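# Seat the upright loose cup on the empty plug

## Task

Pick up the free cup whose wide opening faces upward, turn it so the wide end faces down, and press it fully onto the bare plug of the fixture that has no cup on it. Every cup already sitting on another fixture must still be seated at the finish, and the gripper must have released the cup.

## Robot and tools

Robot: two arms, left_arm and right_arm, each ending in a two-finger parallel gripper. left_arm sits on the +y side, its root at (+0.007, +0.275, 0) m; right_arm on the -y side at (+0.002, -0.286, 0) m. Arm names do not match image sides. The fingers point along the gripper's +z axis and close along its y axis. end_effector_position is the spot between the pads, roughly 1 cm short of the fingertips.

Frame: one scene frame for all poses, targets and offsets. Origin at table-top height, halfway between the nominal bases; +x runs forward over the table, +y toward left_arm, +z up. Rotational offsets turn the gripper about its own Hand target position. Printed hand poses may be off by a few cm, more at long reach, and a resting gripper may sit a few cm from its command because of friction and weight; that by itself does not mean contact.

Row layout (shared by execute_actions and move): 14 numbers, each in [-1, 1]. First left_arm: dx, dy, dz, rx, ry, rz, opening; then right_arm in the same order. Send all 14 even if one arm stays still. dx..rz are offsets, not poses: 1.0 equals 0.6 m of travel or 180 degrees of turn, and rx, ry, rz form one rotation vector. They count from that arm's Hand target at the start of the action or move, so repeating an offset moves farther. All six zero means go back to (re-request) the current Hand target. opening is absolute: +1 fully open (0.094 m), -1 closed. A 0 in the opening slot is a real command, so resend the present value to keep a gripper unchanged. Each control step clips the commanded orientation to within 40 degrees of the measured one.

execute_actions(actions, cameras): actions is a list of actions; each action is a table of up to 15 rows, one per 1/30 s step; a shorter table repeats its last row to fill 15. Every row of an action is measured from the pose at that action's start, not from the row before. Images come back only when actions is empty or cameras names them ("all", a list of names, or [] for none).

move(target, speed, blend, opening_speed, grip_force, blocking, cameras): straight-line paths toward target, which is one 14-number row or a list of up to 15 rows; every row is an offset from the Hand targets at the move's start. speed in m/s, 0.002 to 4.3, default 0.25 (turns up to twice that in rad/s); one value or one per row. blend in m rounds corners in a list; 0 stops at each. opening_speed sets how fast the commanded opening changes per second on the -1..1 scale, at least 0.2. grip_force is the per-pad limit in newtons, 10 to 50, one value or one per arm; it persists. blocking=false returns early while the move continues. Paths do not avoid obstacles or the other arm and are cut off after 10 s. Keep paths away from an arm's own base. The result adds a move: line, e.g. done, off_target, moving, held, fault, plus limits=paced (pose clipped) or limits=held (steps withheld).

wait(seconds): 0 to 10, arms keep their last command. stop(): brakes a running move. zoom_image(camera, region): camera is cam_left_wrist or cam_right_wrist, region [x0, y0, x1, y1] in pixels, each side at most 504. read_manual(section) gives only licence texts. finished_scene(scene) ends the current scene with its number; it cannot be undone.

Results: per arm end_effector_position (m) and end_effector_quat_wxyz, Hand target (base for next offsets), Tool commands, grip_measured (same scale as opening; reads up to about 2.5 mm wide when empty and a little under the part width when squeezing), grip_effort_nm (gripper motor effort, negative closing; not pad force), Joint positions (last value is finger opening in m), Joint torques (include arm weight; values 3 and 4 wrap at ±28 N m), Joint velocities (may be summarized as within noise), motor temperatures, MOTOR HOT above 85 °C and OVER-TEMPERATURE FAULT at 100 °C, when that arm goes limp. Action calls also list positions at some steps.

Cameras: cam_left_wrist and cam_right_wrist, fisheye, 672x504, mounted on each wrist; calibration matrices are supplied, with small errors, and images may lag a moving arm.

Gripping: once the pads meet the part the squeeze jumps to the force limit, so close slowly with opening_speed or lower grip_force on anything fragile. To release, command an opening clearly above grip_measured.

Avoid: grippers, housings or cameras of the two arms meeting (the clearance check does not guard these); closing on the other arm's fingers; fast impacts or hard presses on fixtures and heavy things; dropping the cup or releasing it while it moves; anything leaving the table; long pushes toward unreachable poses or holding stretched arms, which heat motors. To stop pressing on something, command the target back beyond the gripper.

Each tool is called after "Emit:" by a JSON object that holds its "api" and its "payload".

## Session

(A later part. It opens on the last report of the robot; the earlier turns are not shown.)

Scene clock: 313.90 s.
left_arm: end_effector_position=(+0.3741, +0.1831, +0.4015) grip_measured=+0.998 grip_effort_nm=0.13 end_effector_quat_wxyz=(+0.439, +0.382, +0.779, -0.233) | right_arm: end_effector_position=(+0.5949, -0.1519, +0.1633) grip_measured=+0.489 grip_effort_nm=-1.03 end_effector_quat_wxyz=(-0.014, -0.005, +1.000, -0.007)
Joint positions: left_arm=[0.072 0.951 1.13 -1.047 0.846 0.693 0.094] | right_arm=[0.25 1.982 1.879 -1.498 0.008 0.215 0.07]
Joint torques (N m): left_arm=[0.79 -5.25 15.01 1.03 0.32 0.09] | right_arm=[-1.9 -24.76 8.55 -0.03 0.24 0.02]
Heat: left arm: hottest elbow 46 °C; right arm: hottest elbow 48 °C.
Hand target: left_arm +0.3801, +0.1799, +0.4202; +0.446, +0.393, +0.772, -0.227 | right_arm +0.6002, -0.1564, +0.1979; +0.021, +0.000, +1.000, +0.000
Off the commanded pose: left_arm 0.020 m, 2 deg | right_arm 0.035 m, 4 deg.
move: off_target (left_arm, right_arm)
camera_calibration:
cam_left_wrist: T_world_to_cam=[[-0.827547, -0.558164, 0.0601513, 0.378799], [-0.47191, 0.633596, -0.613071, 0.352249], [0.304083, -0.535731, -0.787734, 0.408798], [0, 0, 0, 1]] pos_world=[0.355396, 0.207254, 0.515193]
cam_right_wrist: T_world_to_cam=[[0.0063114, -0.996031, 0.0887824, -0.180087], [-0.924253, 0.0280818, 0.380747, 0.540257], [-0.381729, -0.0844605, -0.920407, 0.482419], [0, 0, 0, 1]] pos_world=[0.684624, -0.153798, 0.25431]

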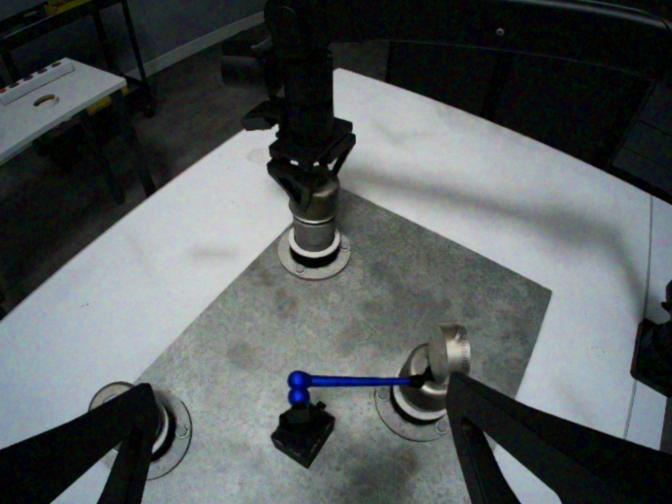

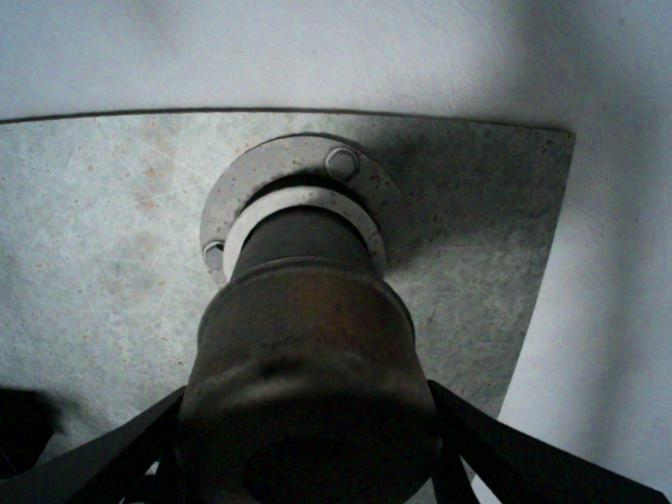

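Emit:
{"api": "move", "payload": {"target": [0, 0, 0, 0, 0, 0, 1, 0.002, 0, -0.03, 0, 0, 0, 0.2], "speed": 0.05, "cameras": ["all"]}}

Emit:
{"api": "zoom_image", "payload": {"camera": "cam_left_wrist", "region": [265, 150, 365, 250]}}

Emit:
{"api": "zoom_image", "payload": {"camera": "cam_right_wrist", "region": [160, 80, 460, 464]}}

Scene clock: 323.23 s.
left_arm: end_effector_position=(+0.3741, +0.1831, +0.4015) grip_measured=+0.998 grip_effort_nm=0.13 end_effector_quat_wxyz=(+0.439, +0.382, +0.779, -0.233) | right_arm: end_effector_position=(+0.5950, -0.1522, +0.1506) grip_measured=+0.489 grip_effort_nm=-1.03 end_effector_quat_wxyz=(-0.010, -0.005, +1.000, -0.006)
Joint positions: left_arm=[0.072 0.951 1.13 -1.047 0.846 0.693 0.094] | right_arm=[0.25 1.981 1.844 -1.456 0.008 0.215 0.07]
Joint torques (N m): left_arm=[0.62 -4.84 14.98 1.05 0.3 0.1] | right_arm=[-2.61 -23.94 8.69 0.18 0.26 -0.05]
Motor temperatures (°C): left_arm=[26 30 46 24 25 26 24] | right_arm=[29 38 47 27 27 29 26]
Heat: left arm: hottest elbow 46 °C; right arm: hottest elbow 47 °C.
Hand target: left_arm +0.3801, +0.1799, +0.4202; +0.446, +0.393, +0.772, -0.227 | right_arm +0.6013, -0.1564, +0.1801; +0.021, +0.000, +1.000, -0.001
Off the commanded pose: left_arm 0.020 m, 2 deg | right_arm 0.030 m, 4 deg.
move: off_target (left_arm, right_arm)
camera_calibration:
cam_left_wrist: T_world_to_cam=[[-0.827547, -0.558164, 0.0601513, 0.378799], [-0.47191, 0.633596, -0.613071, 0.352249], [0.304083, -0.535731, -0.787734, 0.408798], [0, 0, 0, 1]] pos_world=[0.355396, 0.207254, 0.515193]
cam_right_wrist: T_world_to_cam=[[0.00519303, -0.996163, 0.0873668, -0.178459], [-0.927366, 0.0278891, 0.373116, 0.548094], [-0.374121, -0.0829585, -0.923662, 0.467099], [0, 0, 0, 1]] pos_world=[0.683962, -0.15431, 0.242531]

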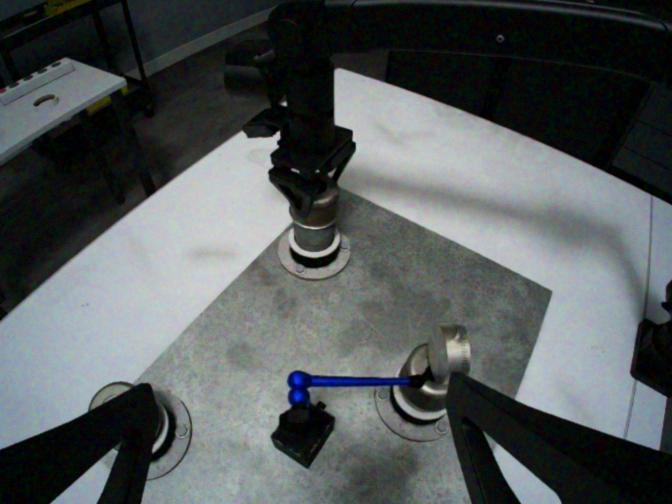

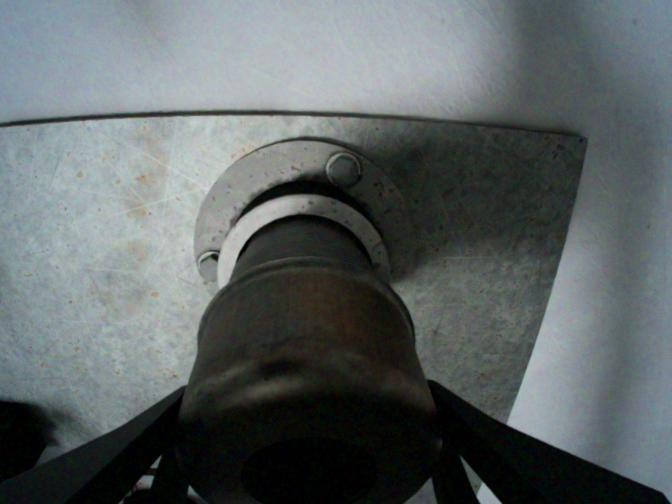

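Scaled by 5.040 from the camera's 672x504 image, which has a finer 960x720 frame.

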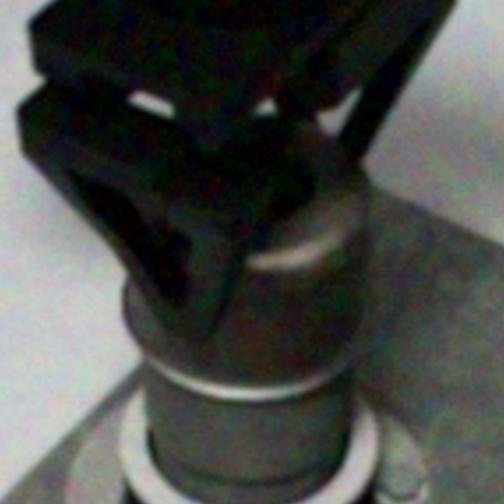

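Scaled by 1.312 from the camera's 672x504 image, which has a finer 960x720 frame.

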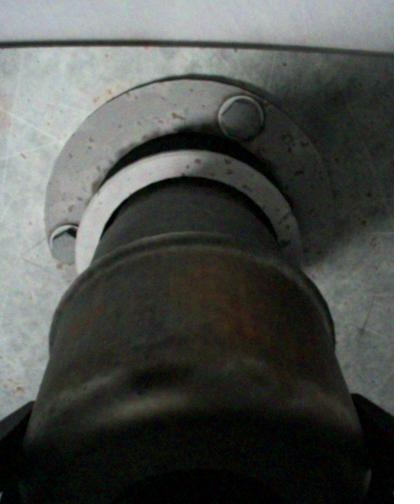

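Emit:
{"api": "move", "payload": {"target": [0, 0, 0, 0, 0, 0, 1, -0.003, 0, -0.03, 0, 0, 0, 0.2], "speed": 0.05, "cameras": ["all"]}}

Emit:
{"api": "zoom_image", "payload": {"camera": "cam_left_wrist", "region": [265, 150, 365, 250]}}

Scene clock: 326.07 s.
left_arm: end_effector_position=(+0.3741, +0.1831, +0.4015) grip_measured=+0.998 grip_effort_nm=0.13 end_effector_quat_wxyz=(+0.439, +0.382, +0.779, -0.233) | right_arm: end_effector_position=(+0.5945, -0.1513, +0.1363) grip_measured=+0.489 grip_effort_nm=-1.03 end_effector_quat_wxyz=(-0.006, -0.005, +1.000, -0.003)
Joint positions: left_arm=[0.072 0.951 1.13 -1.047 0.846 0.693 0.094] | right_arm=[0.25 1.98 1.804 -1.407 0.003 0.215 0.07]
Joint torques (N m): left_arm=[0.79 -5.13 15.02 0.96 0.27 0.12] | right_arm=[-2.2 -21.77 8.16 0.14 0.43 0.03]
Heat: left arm: hottest elbow 47 °C; right arm: hottest elbow 47 °C.
Hand target: left_arm +0.3801, +0.1799, +0.4202; +0.446, +0.393, +0.772, -0.227 | right_arm +0.5995, -0.1564, +0.1619; +0.021, +0.000, +1.000, -0.001
Off the commanded pose: left_arm 0.020 m, 2 deg | right_arm 0.027 m, 3 deg.
move: off_target (left_arm, right_arm)
camera_calibration:
cam_left_wrist: T_world_to_cam=[[-0.827547, -0.558164, 0.0601513, 0.378799], [-0.47191, 0.633596, -0.613071, 0.352249], [0.304083, -0.535731, -0.787734, 0.408798], [0, 0, 0, 1]] pos_world=[0.355396, 0.207254, 0.515193]
cam_right_wrist: T_world_to_cam=[[0.0044408, -0.996809, 0.0796953, -0.174846], [-0.930315, 0.0251093, 0.3659, 0.555263], [-0.366734, -0.0757666, -0.927235, 0.45089], [0, 0, 0, 1]] pos_world=[0.682702, -0.154068, 0.228844]

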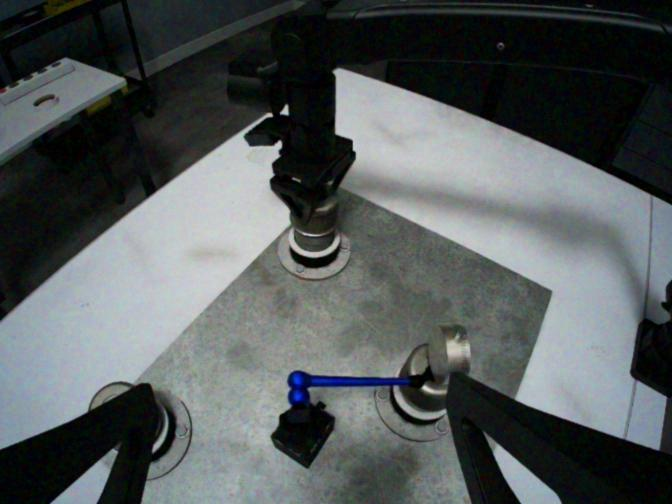

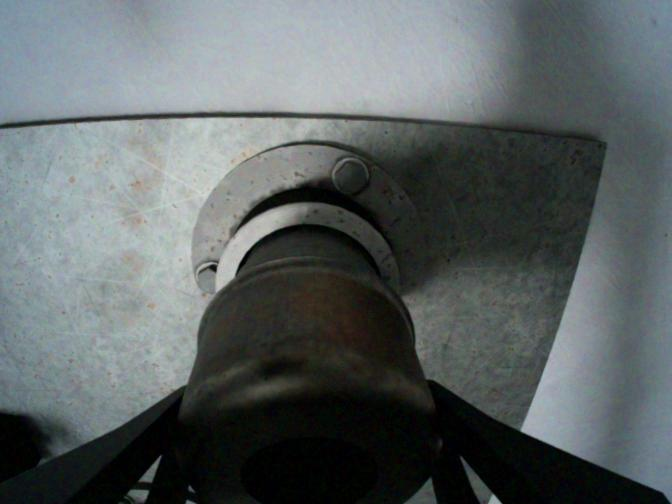

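Scaled by 5.040 from the camera's 672x504 image, which has a finer 960x720 frame.

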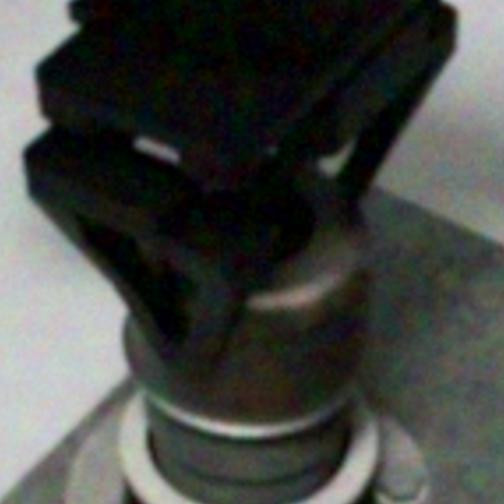

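Emit:
{"api": "move", "payload": {"target": [0, 0, 0, 0, 0, 0, 1, 0, 0, -0.03, 0, 0, 0, 0.2], "speed": 0.05, "cameras": ["all"]}}

Emit:
{"api": "zoom_image", "payload": {"camera": "cam_left_wrist", "region": [265, 150, 365, 250]}}

Scene clock: 328.53 s.
left_arm: end_effector_position=(+0.3741, +0.1831, +0.4015) grip_measured=+0.998 grip_effort_nm=0.13 end_effector_quat_wxyz=(+0.439, +0.382, +0.779, -0.233) | right_arm: end_effector_position=(+0.5944, -0.1512, +0.1339) grip_measured=+0.489 grip_effort_nm=-1.03 end_effector_quat_wxyz=(+0.004, -0.005, +1.000, +0.000)
Joint positions: left_arm=[0.072 0.951 1.13 -1.047 0.846 0.693 0.094] | right_arm=[0.25 1.968 1.779 -1.375 0.002 0.215 0.07]
Joint torques (N m): left_arm=[0.38 -5.07 15.01 1.06 0.31 0.11] | right_arm=[-1.44 -21.36 7.57 0.21 0.43 -0.01]
Heat: left arm: hottest elbow 47 °C; right arm: hottest elbow 47 °C.
Hand target: left_arm +0.3801, +0.1799, +0.4202; +0.446, +0.393, +0.772, -0.227 | right_arm +0.5994, -0.1564, +0.1441; +0.021, +0.000, +1.000, +0.000
Off the commanded pose: left_arm 0.020 m, 2 deg | right_arm 0.012 m, 2 deg.
move: off_target (left_arm, right_arm)
camera_calibration:
cam_left_wrist: T_world_to_cam=[[-0.827547, -0.558164, 0.0601513, 0.378799], [-0.47191, 0.633596, -0.613071, 0.352249], [0.304083, -0.535731, -0.787734, 0.408798], [0, 0, 0, 1]] pos_world=[0.355396, 0.207254, 0.515193]
cam_right_wrist: T_world_to_cam=[[0.00297964, -0.997175, 0.0750584, -0.173208], [-0.937058, 0.0234235, 0.348388, 0.562291], [-0.349161, -0.0713722, -0.934341, 0.439756], [0, 0, 0, 1]] pos_world=[0.680961, -0.154503, 0.227987]

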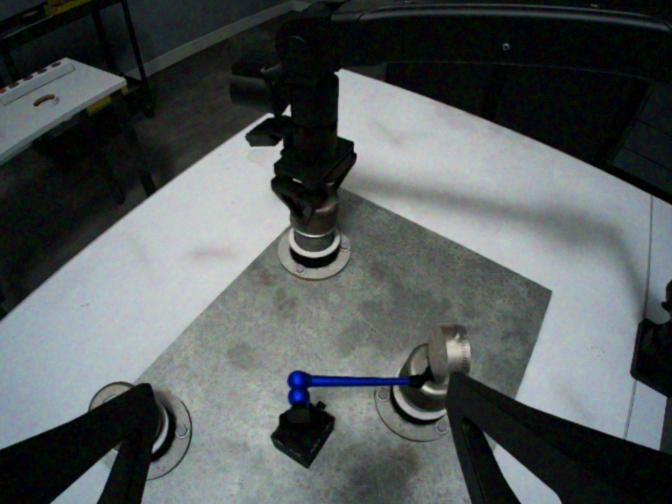

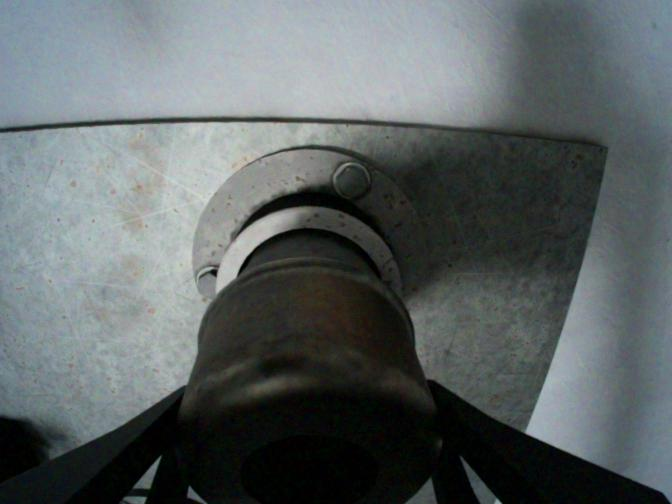

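Scaled by 5.040 from the camera's 672x504 image, which has a finer 960x720 frame.

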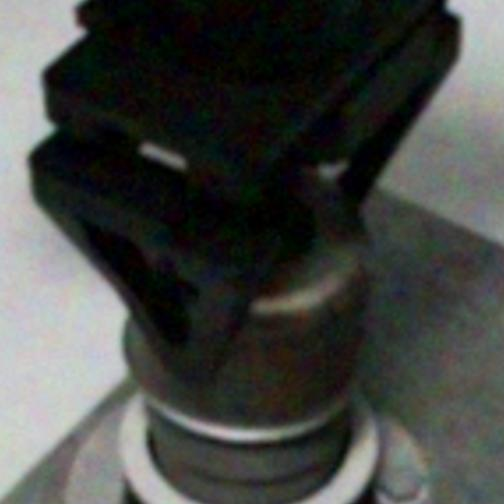

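Emit:
{"api": "move", "payload": {"target": [0, 0, 0, 0, 0, 0, 1, 0, 0, -0.03, 0, 0, 0, 0.2], "speed": 0.05, "cameras": ["all"]}}

Emit:
{"api": "zoom_image", "payload": {"camera": "cam_left_wrist", "region": [265, 150, 365, 250]}}

Scene clock: 331.50 s.
left_arm: end_effector_position=(+0.3741, +0.1831, +0.4015) grip_measured=+0.998 grip_effort_nm=0.13 end_effector_quat_wxyz=(+0.439, +0.382, +0.779, -0.233) | right_arm: end_effector_position=(+0.5945, -0.1512, +0.1328) grip_measured=+0.489 grip_effort_nm=-1.04 end_effector_quat_wxyz=(+0.015, -0.005, +1.000, +0.002)
Joint positions: left_arm=[0.072 0.951 1.13 -1.047 0.846 0.693 0.094] | right_arm=[0.25 1.953 1.753 -1.341 0.002 0.215 0.07]
Joint torques (N m): left_arm=[0.73 -5.3 14.99 1.02 0.3 0.11] | right_arm=[-2.32 -18.67 6.94 0.51 0.49 0.06]
Heat: left arm: hottest elbow 47 °C; right arm: hottest elbow 46 °C.
Hand target: left_arm +0.3801, +0.1799, +0.4202; +0.446, +0.393, +0.772, -0.227 | right_arm +0.5995, -0.1564, +0.1260; +0.021, +0.000, +1.000, +0.000
Off the commanded pose: left_arm 0.020 m, 2 deg | right_arm 0.010 m, 1 deg.
move: off_target (left_arm)
camera_calibration:
cam_left_wrist: T_world_to_cam=[[-0.827547, -0.558164, 0.0601513, 0.378799], [-0.47191, 0.633596, -0.613071, 0.352249], [0.304083, -0.535731, -0.787734, 0.408798], [0, 0, 0, 1]] pos_world=[0.355396, 0.207254, 0.515193]
cam_right_wrist: T_world_to_cam=[[0.00138135, -0.997538, 0.0701163, -0.171542], [-0.944476, 0.0217373, 0.327862, 0.569543], [-0.328579, -0.066676, -0.94212, 0.42833], [0, 0, 0, 1]] pos_world=[0.678897, -0.154941, 0.228835]

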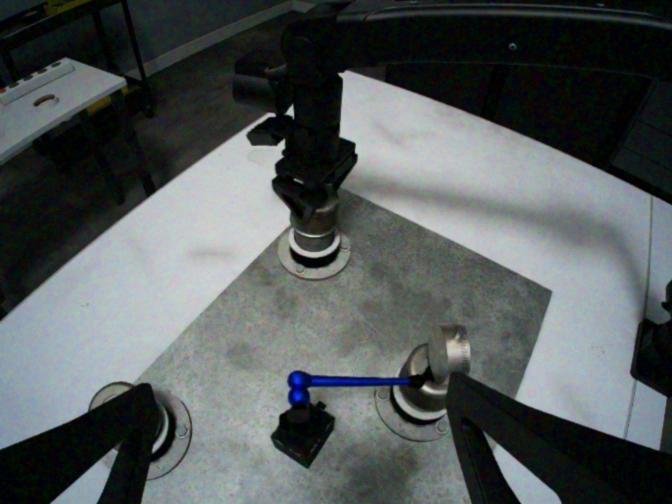

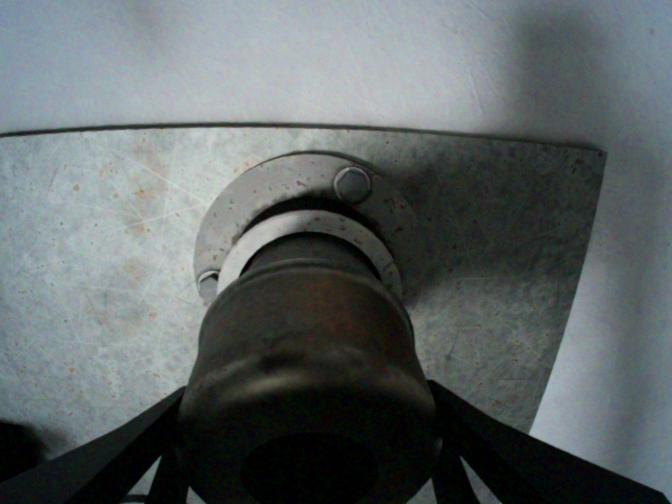

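Scaled by 5.040 from the camera's 672x504 image, which has a finer 960x720 frame.

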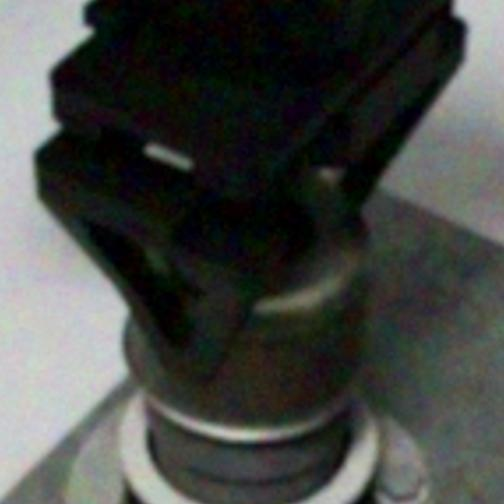

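Emit:
{"api": "move", "payload": {"target": [0, 0, 0, 0, 0, 0, 1, 0, 0, 0.01, 0, 0.02, 0, 0.2], "speed": 0.05, "cameras": ["all"]}}

Emit:
{"api": "zoom_image", "payload": {"camera": "cam_left_wrist", "region": [265, 150, 365, 250]}}

Scene clock: 335.73 s.
left_arm: end_effector_position=(+0.3741, +0.1831, +0.4015) grip_measured=+0.998 grip_effort_nm=0.13 end_effector_quat_wxyz=(+0.439, +0.382, +0.779, -0.233) | right_arm: end_effector_position=(+0.5927, -0.1512, +0.1335) grip_measured=+0.489 grip_effort_nm=-1.03 end_effector_quat_wxyz=(-0.003, -0.005, +1.000, +0.001)
Joint positions: left_arm=[0.072 0.951 1.13 -1.047 0.846 0.693 0.094] | right_arm=[0.249 1.971 1.784 -1.388 -0.003 0.215 0.07]
Joint torques (N m): left_arm=[0.67 -5.07 14.97 1.02 0.31 0.09] | right_arm=[-1.49 -17.85 10.03 -1.06 0.16 -0.07]
Heat: left arm: hottest elbow 47 °C; right arm: hottest elbow 46 °C.
Hand target: left_arm +0.3801, +0.1799, +0.4202; +0.446, +0.393, +0.772, -0.227 | right_arm +0.5994, -0.1564, +0.1319; -0.010, +0.000, +1.000, -0.001
Off the commanded pose: left_arm 0.020 m, 2 deg | right_arm 0.009 m, 1 deg.
move: off_target (left_arm)
camera_calibration:
cam_left_wrist: T_world_to_cam=[[-0.827547, -0.558164, 0.0601513, 0.378799], [-0.47191, 0.633596, -0.613071, 0.352249], [0.304083, -0.535731, -0.787734, 0.408798], [0, 0, 0, 1]] pos_world=[0.355396, 0.207254, 0.515193]
cam_right_wrist: T_world_to_cam=[[0.00318583, -0.997339, 0.0728389, -0.172979], [-0.932572, 0.0233298, 0.360229, 0.556572], [-0.36097, -0.0690752, -0.930016, 0.445635], [0, 0, 0, 1]] pos_world=[0.680455, -0.154721, 0.226554]

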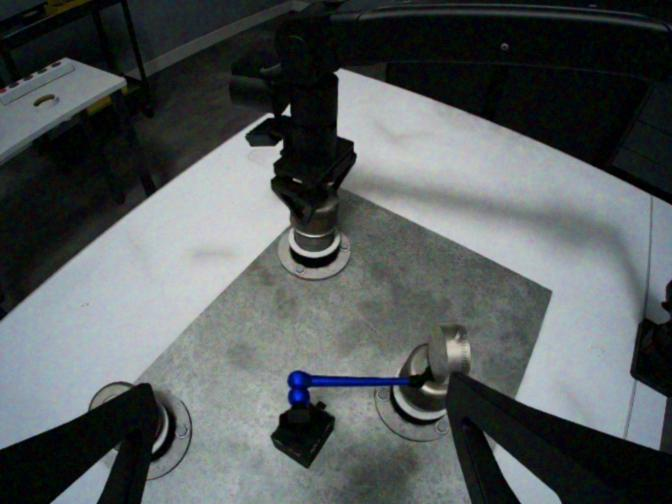

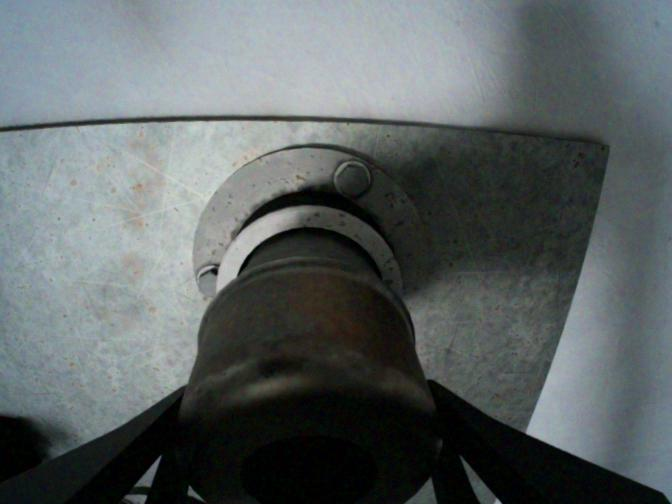

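Scaled by 5.040 from the camera's 672x504 image, which has a finer 960x720 frame.

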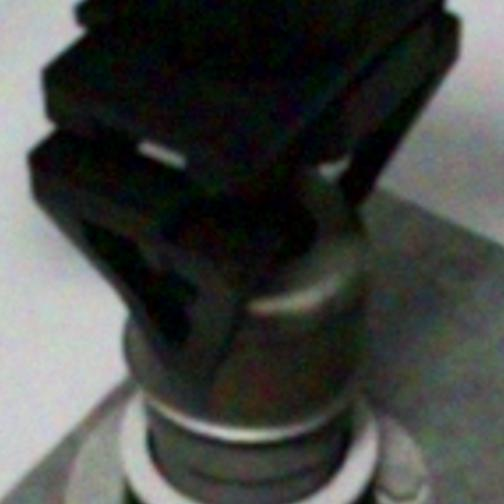

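Emit:
{"api": "move", "payload": {"target": [0, 0, 0, 0, 0, 0, 1, 0, 0, -0.035, 0, 0, 0, 0.2], "speed": 0.05, "cameras": ["cam_right_wrist"]}}

Scene clock: 337.40 s.
left_arm: end_effector_position=(+0.3741, +0.1831, +0.4015) grip_measured=+0.998 grip_effort_nm=0.13 end_effector_quat_wxyz=(+0.439, +0.382, +0.779, -0.233) | right_arm: end_effector_position=(+0.5947, -0.1507, +0.1292) grip_measured=+0.489 grip_effort_nm=-1.03 end_effector_quat_wxyz=(-0.002, -0.005, +1.000, +0.001)
Joint positions: left_arm=[0.072 0.951 1.13 -1.047 0.846 0.693 0.094] | right_arm=[0.249 1.979 1.784 -1.38 -0.003 0.215 0.07]
Joint torques (N m): left_arm=[0.44 -5.3 15.05 1.02 0.29 0.11] | right_arm=[-1.85 -17.61 7.71 0.34 0.16 -0.04]
Heat: left arm: hottest elbow 48 °C; right arm: hottest elbow 46 °C.
Hand target: left_arm +0.3801, +0.1799, +0.4202; +0.446, +0.393, +0.772, -0.227 | right_arm +0.5994, -0.1563, +0.1109; -0.010, +0.000, +1.000, -0.001
Off the commanded pose: left_arm 0.020 m, 2 deg | right_arm 0.020 m, 1 deg.
move: off_target (left_arm, right_arm)
camera_calibration:
cam_right_wrist: T_world_to_cam=[[0.00314217, -0.997378, 0.0723017, -0.172042], [-0.93281, 0.0231312, 0.359627, 0.560105], [-0.360356, -0.0685738, -0.930291, 0.442168], [0, 0, 0, 1]] pos_world=[0.68235, -0.154225, 0.222355]
Images, in order (width x height): cam_right_wrist 672x504.

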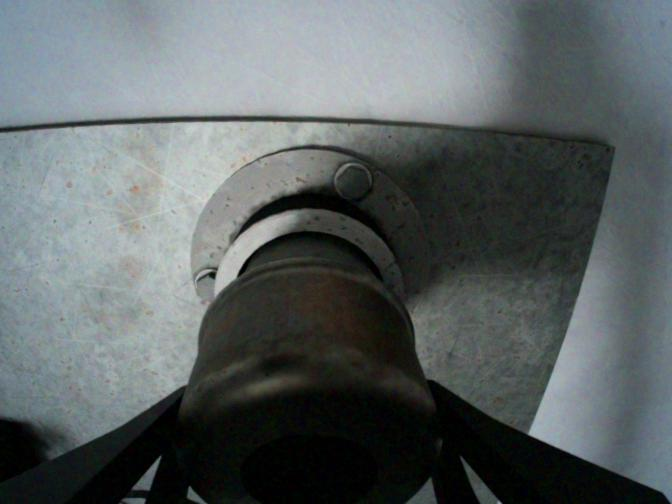

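Emit:
{"api": "move", "payload": {"target": [0, 0, 0, 0, 0, 0, 1, 0, 0, -0.03, 0, 0, 0, 0.2], "speed": 0.05, "cameras": ["cam_right_wrist"]}}

Scene clock: 344.07 s.
left_arm: end_effector_position=(+0.3741, +0.1831, +0.4015) grip_measured=+0.998 grip_effort_nm=0.13 end_effector_quat_wxyz=(+0.439, +0.382, +0.779, -0.233) | right_arm: end_effector_position=(+0.5953, -0.1506, +0.1215) grip_measured=+0.489 grip_effort_nm=-1.03 end_effector_quat_wxyz=(+0.002, -0.005, +1.000, +0.002)
Joint positions: left_arm=[0.072 0.951 1.13 -1.047 0.846 0.693 0.094] | right_arm=[0.249 1.979 1.763 -1.35 -0.003 0.215 0.07]
Joint torques (N m): left_arm=[0.62 -5.19 15.05 1.01 0.31 0.12] | right_arm=[-1.85 -16.97 6.74 0.73 0.24 -0.1]
Heat: left arm: hottest elbow 48 °C; right arm: hottest elbow 45 °C.
Hand target: left_arm +0.3801, +0.1799, +0.4202; +0.446, +0.393, +0.772, -0.227 | right_arm +0.5994, -0.1563, +0.0929; -0.010, +0.000, +1.000, -0.001
Off the commanded pose: left_arm 0.020 m, 2 deg | right_arm 0.030 m, 2 deg.
move: off_target (left_arm, right_arm)
camera_calibration:
cam_right_wrist: T_world_to_cam=[[0.00248, -0.997523, 0.0703041, -0.170791], [-0.935976, 0.0224356, 0.351348, 0.566205], [-0.352055, -0.0666743, -0.933601, 0.430915], [0, 0, 0, 1]] pos_world=[0.682083, -0.15434, 0.215375]
Images, in order (width x height): cam_right_wrist 672x504.

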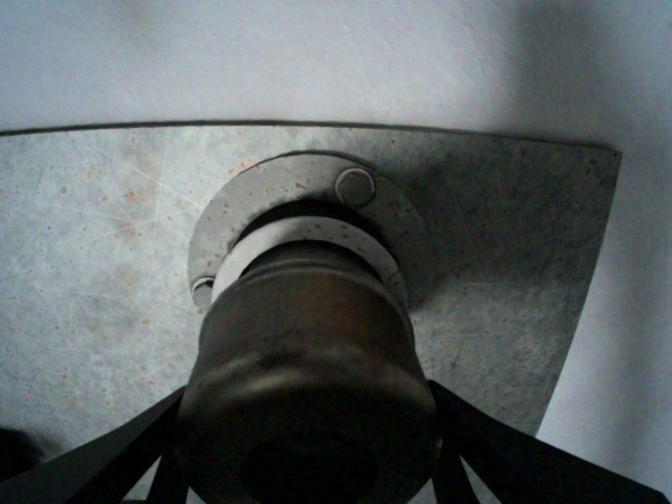

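Emit:
{"api": "move", "payload": {"target": [0, 0, 0, 0, 0, 0, 1, 0, 0, -0.025, 0, 0.006, 0, 0.2], "speed": 0.05, "cameras": ["all"]}}

Emit:
{"api": "zoom_image", "payload": {"camera": "cam_left_wrist", "region": [265, 150, 365, 250]}}

Scene clock: 355.53 s.
left_arm: end_effector_position=(+0.3741, +0.1831, +0.4015) grip_measured=+0.998 grip_effort_nm=0.13 end_effector_quat_wxyz=(+0.439, +0.382, +0.779, -0.233) | right_arm: end_effector_position=(+0.5953, -0.1502, +0.1198) grip_measured=+0.489 grip_effort_nm=-1.03 end_effector_quat_wxyz=(+0.003, -0.005, +1.000, +0.003)
Joint positions: left_arm=[0.072 0.951 1.13 -1.047 0.846 0.693 0.094] | right_arm=[0.249 1.979 1.758 -1.343 -0.005 0.215 0.07]
Joint torques (N m): left_arm=[0.56 -5.25 14.98 1.1 0.3 0.11] | right_arm=[-2.02 -14.92 6.74 0.91 0.1 -0.06]
Heat: left arm: hottest elbow 49 °C; right arm: hottest elbow 43 °C.
Hand target: left_arm +0.3801, +0.1799, +0.4202; +0.446, +0.393, +0.772, -0.227 | right_arm +0.5995, -0.1563, +0.0779; -0.020, +0.000, +1.000, +0.000
Off the commanded pose: left_arm 0.020 m, 2 deg | right_arm 0.043 m, 3 deg.
move: off_target (left_arm, right_arm)
camera_calibration:
cam_left_wrist: T_world_to_cam=[[-0.827547, -0.558164, 0.0601513, 0.378799], [-0.47191, 0.633596, -0.613071, 0.352249], [0.304083, -0.535731, -0.787734, 0.408798], [0, 0, 0, 1]] pos_world=[0.355396, 0.207254, 0.515193]
cam_right_wrist: T_world_to_cam=[[0.0023527, -0.997685, 0.0679704, -0.169936], [-0.936465, 0.0216429, 0.350094, 0.567138], [-0.350754, -0.0644756, -0.934245, 0.428985], [0, 0, 0, 1]] pos_world=[0.681973, -0.154158, 0.213776]

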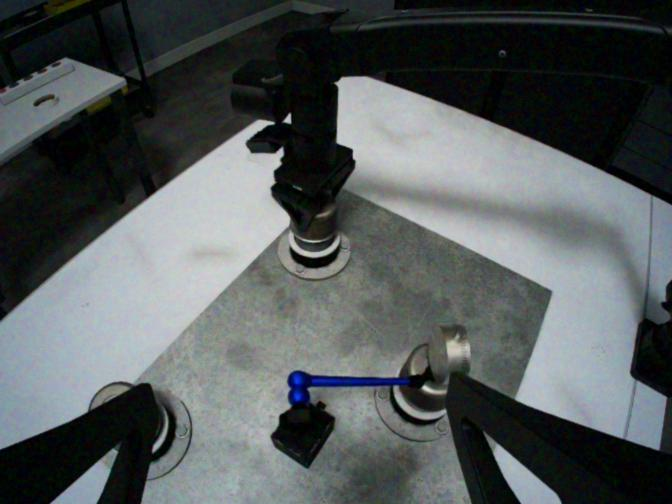

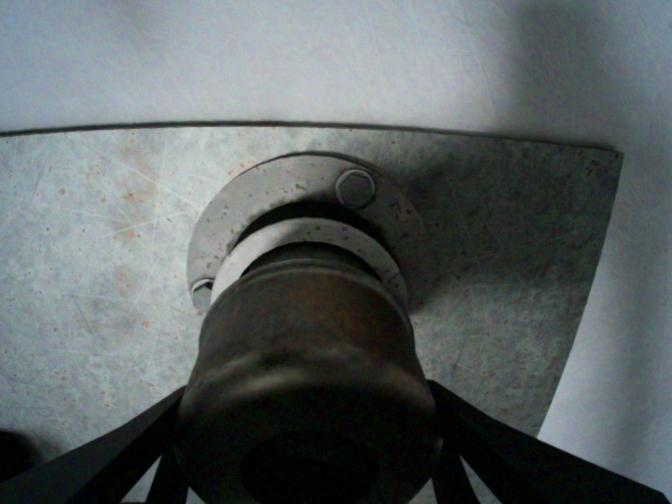

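Scaled by 5.040 from the camera's 672x504 image, which has a finer 960x720 frame.

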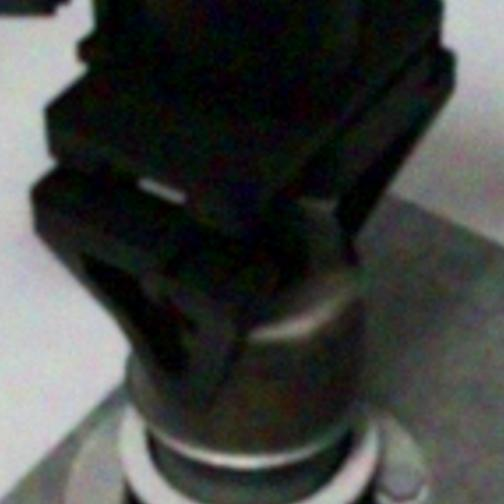

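Emit:
{"api": "move", "payload": {"target": [0, 0, 0, 0, 0, 0, 1, -0.013, 0, -0.025, 0, 0, 0, 0.2], "speed": 0.05, "cameras": ["all"]}}

Emit:
{"api": "zoom_image", "payload": {"camera": "cam_left_wrist", "region": [265, 150, 365, 250]}}

Scene clock: 358.73 s.
left_arm: end_effector_position=(+0.3741, +0.1831, +0.4015) grip_measured=+0.998 grip_effort_nm=0.13 end_effector_quat_wxyz=(+0.439, +0.382, +0.779, -0.233) | right_arm: end_effector_position=(+0.5950, -0.1504, +0.1160) grip_measured=+0.488 grip_effort_nm=-1.03 end_effector_quat_wxyz=(+0.015, -0.005, +1.000, +0.005)
Joint positions: left_arm=[0.072 0.951 1.13 -1.047 0.846 0.693 0.094] | right_arm=[0.249 1.964 1.725 -1.301 -0.004 0.215 0.07]
Joint torques (N m): left_arm=[0.44 -5.19 14.97 1.01 0.31 0.11] | right_arm=[-1.9 -13.92 5.01 0.44 0.07 -0.02]
Motor temperatures (°C): left_arm=[26 30 49 24 25 26 24] | right_arm=[28 37 42 27 27 29 26]
Heat: left arm: hottest elbow 49 °C; right arm: hottest elbow 42 °C.
Hand target: left_arm +0.3801, +0.1799, +0.4202; +0.446, +0.393, +0.772, -0.227 | right_arm +0.5917, -0.1563, +0.0630; -0.019, +0.000, +1.000, +0.000
Off the commanded pose: left_arm 0.020 m, 2 deg | right_arm 0.054 m, 4 deg.
move: off_target (left_arm, right_arm)
camera_calibration:
cam_left_wrist: T_world_to_cam=[[-0.827547, -0.558164, 0.0601513, 0.378799], [-0.47191, 0.633596, -0.613071, 0.352249], [0.304083, -0.535731, -0.787734, 0.408798], [0, 0, 0, 1]] pos_world=[0.355396, 0.207254, 0.515193]
cam_right_wrist: T_world_to_cam=[[0.00083482, -0.997986, 0.0634284, -0.168496], [-0.944474, 0.0200547, 0.327973, 0.575331], [-0.328585, -0.0601802, -0.942555, 0.413804], [0, 0, 0, 1]] pos_world=[0.679496, -0.154792, 0.212027]

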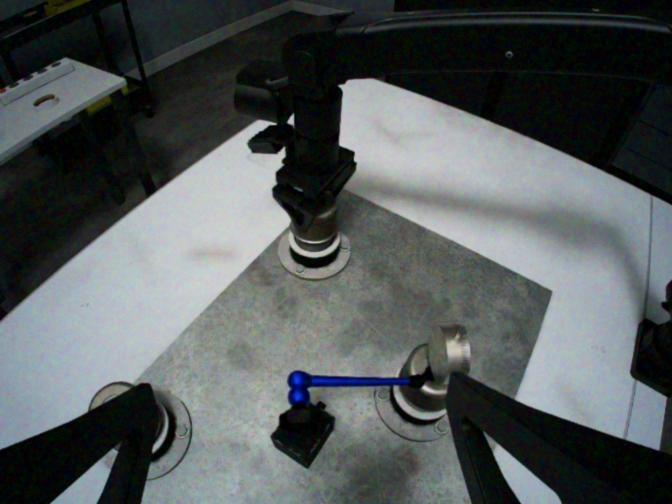

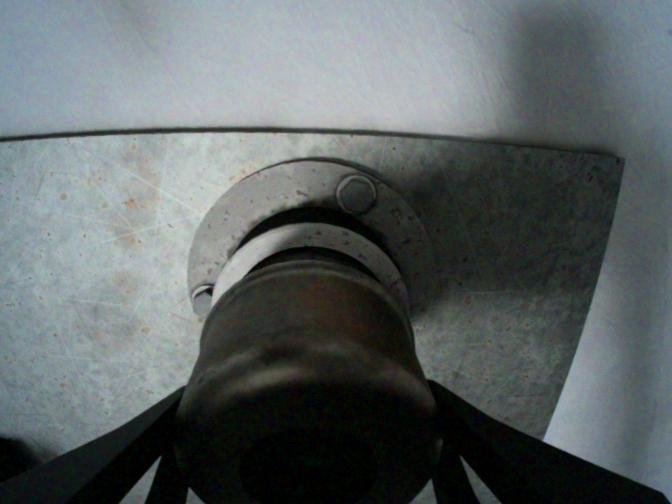

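Scaled by 5.040 from the camera's 672x504 image, which has a finer 960x720 frame.

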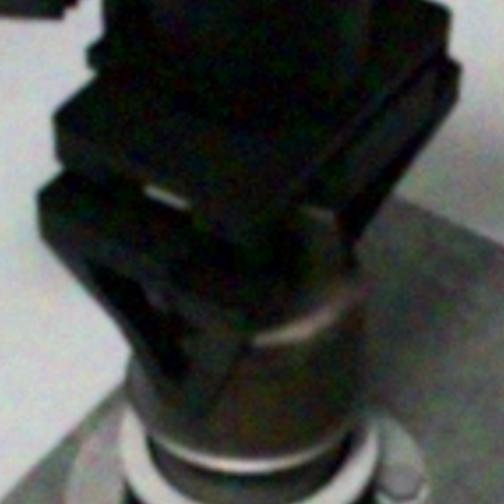

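Emit:
{"api": "move", "payload": {"target": [[0, 0, 0, 0, 0, 0, 1, 0.004, 0, 0, 0, 0.005, 0.08, 0.2],[0, 0, 0, 0, 0, 0, 1, 0.004, 0, 0, 0, 0.005, -0.06, 0.2],[0, 0, 0, 0, 0, 0, 1, 0.004, 0, 0, 0, 0.005, 0, 0.2]], "speed": 0.2, "cameras": ["all"]}}

Emit:
{"api": "zoom_image", "payload": {"camera": "cam_left_wrist", "region": [265, 150, 365, 250]}}

Scene clock: 365.33 s.
left_arm: end_effector_position=(+0.3741, +0.1831, +0.4015) grip_measured=+0.998 grip_effort_nm=0.13 end_effector_quat_wxyz=(+0.439, +0.382, +0.779, -0.233) | right_arm: end_effector_position=(+0.5949, -0.1497, +0.1053) grip_measured=+0.488 grip_effort_nm=-1.03 end_effector_quat_wxyz=(+0.008, +0.013, +1.000, +0.006)
Joint positions: left_arm=[0.072 0.951 1.13 -1.047 0.846 0.693 0.094] | right_arm=[0.249 1.98 1.722 -1.295 -0.008 0.25 0.07]
Joint torques (N m): left_arm=[0.62 -5.3 14.97 0.98 0.32 0.11] | right_arm=[-2.43 -14.68 6.99 -0.18 0.03 -0.43]
Heat: left arm: hottest elbow 49 °C; right arm: hottest elbow 42 °C.
Hand target: left_arm +0.3801, +0.1799, +0.4202; +0.446, +0.393, +0.772, -0.227 | right_arm +0.5940, -0.1563, +0.0630; -0.027, +0.000, +1.000, -0.001
Off the commanded pose: left_arm 0.020 m, 2 deg | right_arm 0.043 m, 4 deg.
move: off_target (left_arm, right_arm)
camera_calibration:
cam_left_wrist: T_world_to_cam=[[-0.827547, -0.558164, 0.0601513, 0.378799], [-0.47191, 0.633596, -0.613071, 0.352249], [0.304083, -0.535731, -0.787734, 0.408798], [0, 0, 0, 1]] pos_world=[0.355396, 0.207254, 0.515193]
cam_right_wrist: T_world_to_cam=[[-0.0335777, -0.997522, 0.0618274, -0.146412], [-0.938262, 0.0527727, 0.341876, 0.578477], [-0.344292, -0.0465309, -0.937709, 0.414528], [0, 0, 0, 1]] pos_world=[0.680566, -0.157289, 0.199991]

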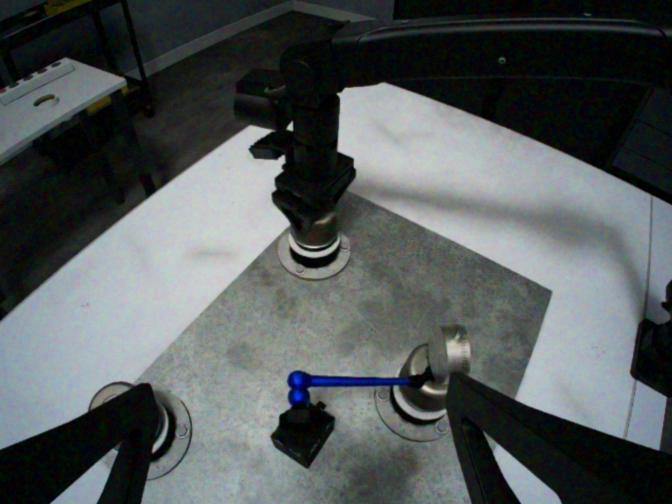

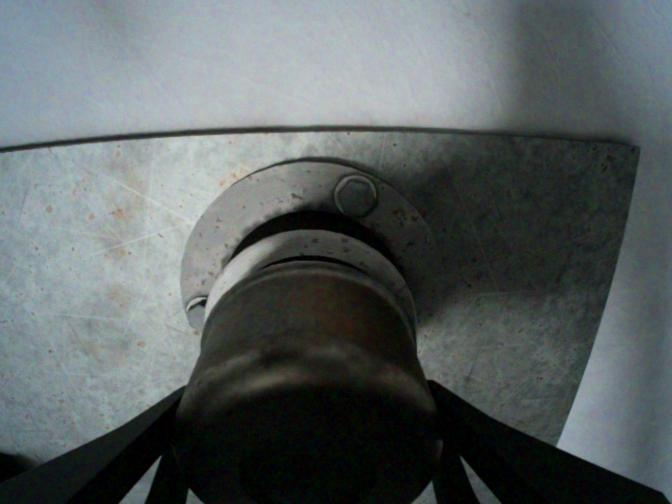

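Scaled by 5.040 from the camera's 672x504 image, which has a finer 960x720 frame.

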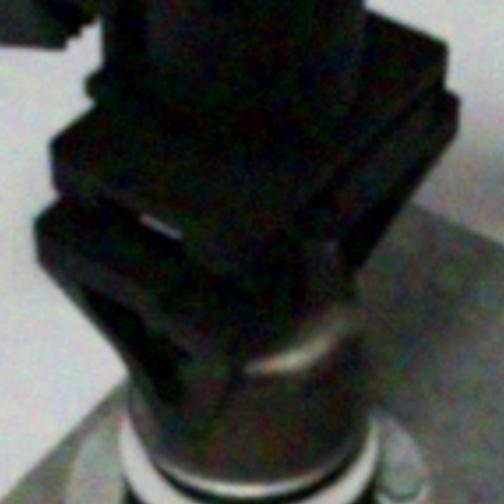

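Emit:
{"api": "zoom_image", "payload": {"camera": "cam_left_wrist", "region": [265, 190, 365, 290]}}

Emit:
{"api": "zoom_image", "payload": {"camera": "cam_right_wrist", "region": [180, 140, 440, 340]}}

Scaled by 5.040 from the camera's 672x504 image, which has a finer 960x720 frame.

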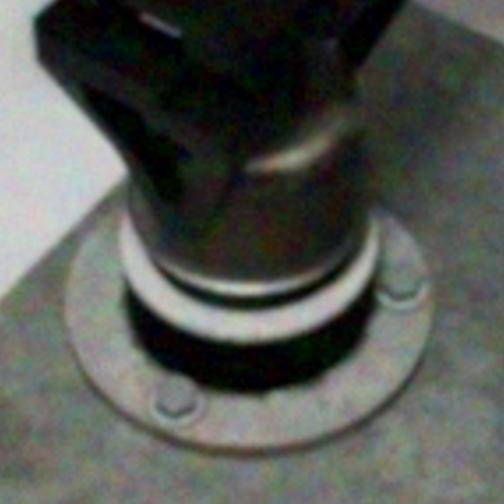

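Scaled by 1.938 from the camera's 672x504 image, which has a finer 960x720 frame.

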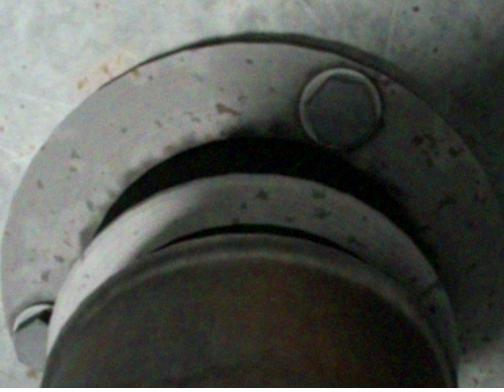

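Emit:
{"api": "move", "payload": {"target": [[0, 0, 0, 0, 0, 0, 1, 0, 0, -0.01, 0, 0, 0.08, 0.2],[0, 0, 0, 0, 0, 0, 1, 0, 0, -0.01, 0, 0, -0.08, 0.2],[0, 0, 0, 0, 0, 0, 1, 0, 0, -0.01, 0, 0, 0, 0.2]], "speed": 0.2, "cameras": ["all"]}}

Emit:
{"api": "zoom_image", "payload": {"camera": "cam_left_wrist", "region": [265, 190, 365, 290]}}

Emit:
{"api": "zoom_image", "payload": {"camera": "cam_right_wrist", "region": [180, 140, 440, 340]}}

Scene clock: 373.07 s.
left_arm: end_effector_position=(+0.3741, +0.1831, +0.4015) grip_measured=+0.998 grip_effort_nm=0.13 end_effector_quat_wxyz=(+0.439, +0.382, +0.779, -0.233) | right_arm: end_effector_position=(+0.5953, -0.1498, +0.1053) grip_measured=+0.488 grip_effort_nm=-1.04 end_effector_quat_wxyz=(+0.008, +0.012, +1.000, +0.007)
Joint positions: left_arm=[0.072 0.951 1.13 -1.047 0.846 0.693 0.094] | right_arm=[0.248 1.98 1.722 -1.294 -0.01 0.249 0.07]
Joint torques (N m): left_arm=[0.56 -5.07 15.01 0.99 0.31 0.11] | right_arm=[-2.14 -14.27 6.54 0.36 0.08 -0.39]
Heat: left arm: hottest elbow 50 °C; right arm: hottest elbow 41 °C.
Hand target: left_arm +0.3801, +0.1799, +0.4202; +0.446, +0.393, +0.772, -0.227 | right_arm +0.5941, -0.1564, +0.0570; -0.027, +0.000, +1.000, +0.000
Off the commanded pose: left_arm 0.020 m, 2 deg | right_arm 0.049 m, 4 deg.
move: off_target (left_arm, right_arm)
camera_calibration:
cam_left_wrist: T_world_to_cam=[[-0.827547, -0.558164, 0.0601513, 0.378799], [-0.47191, 0.633596, -0.613071, 0.352249], [0.304083, -0.535731, -0.787734, 0.408798], [0, 0, 0, 1]] pos_world=[0.355396, 0.207254, 0.515193]
cam_right_wrist: T_world_to_cam=[[-0.0328495, -0.997649, 0.0601367, -0.146799], [-0.938552, 0.0514753, 0.341277, 0.578751], [-0.343571, -0.0452307, -0.938037, 0.414458], [0, 0, 0, 1]] pos_world=[0.680761, -0.157499, 0.200091]

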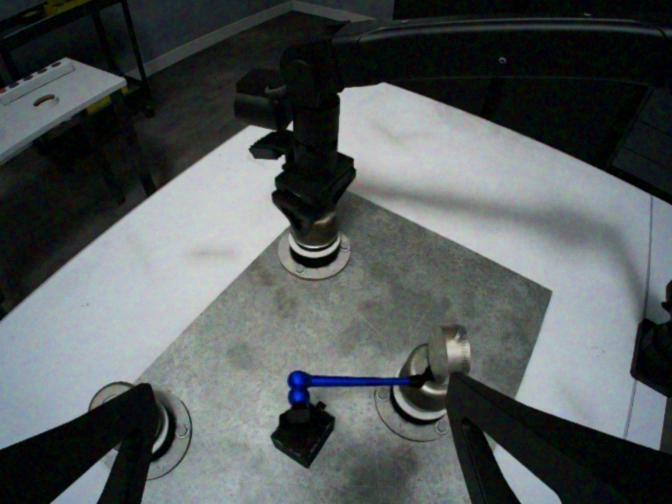

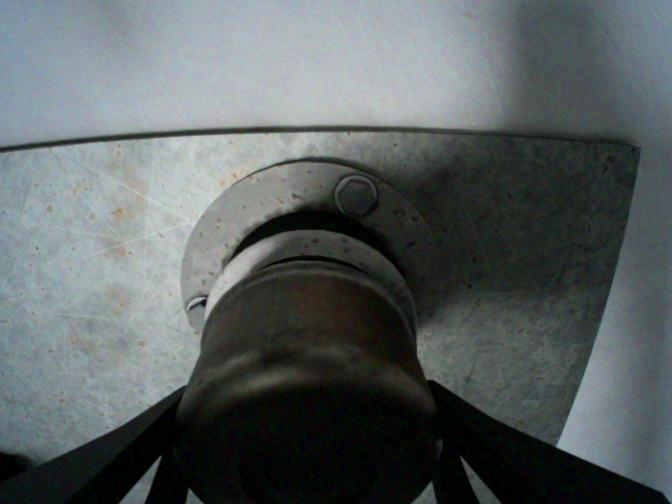

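Scaled by 5.040 from the camera's 672x504 image, which has a finer 960x720 frame.

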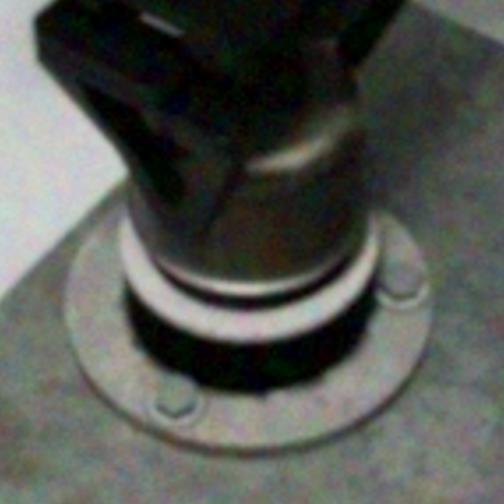

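Scaled by 1.938 from the camera's 672x504 image, which has a finer 960x720 frame.

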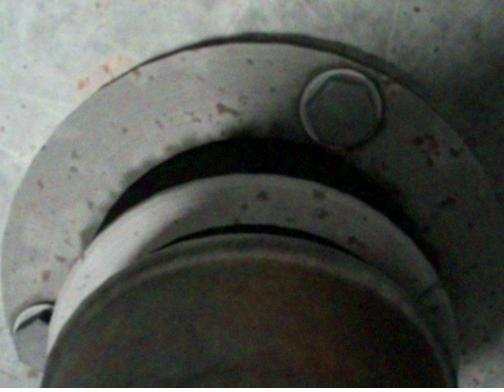

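Emit:
{"api": "zoom_image", "payload": {"camera": "cam_left_wrist", "region": [360, 310, 500, 450]}}

Scaled by 3.600 from the camera's 672x504 image, which has a finer 960x720 frame.

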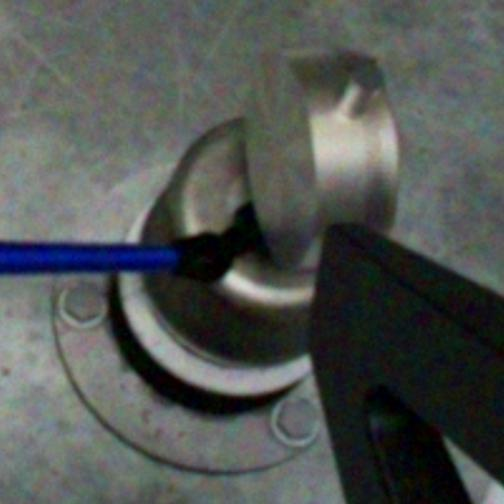

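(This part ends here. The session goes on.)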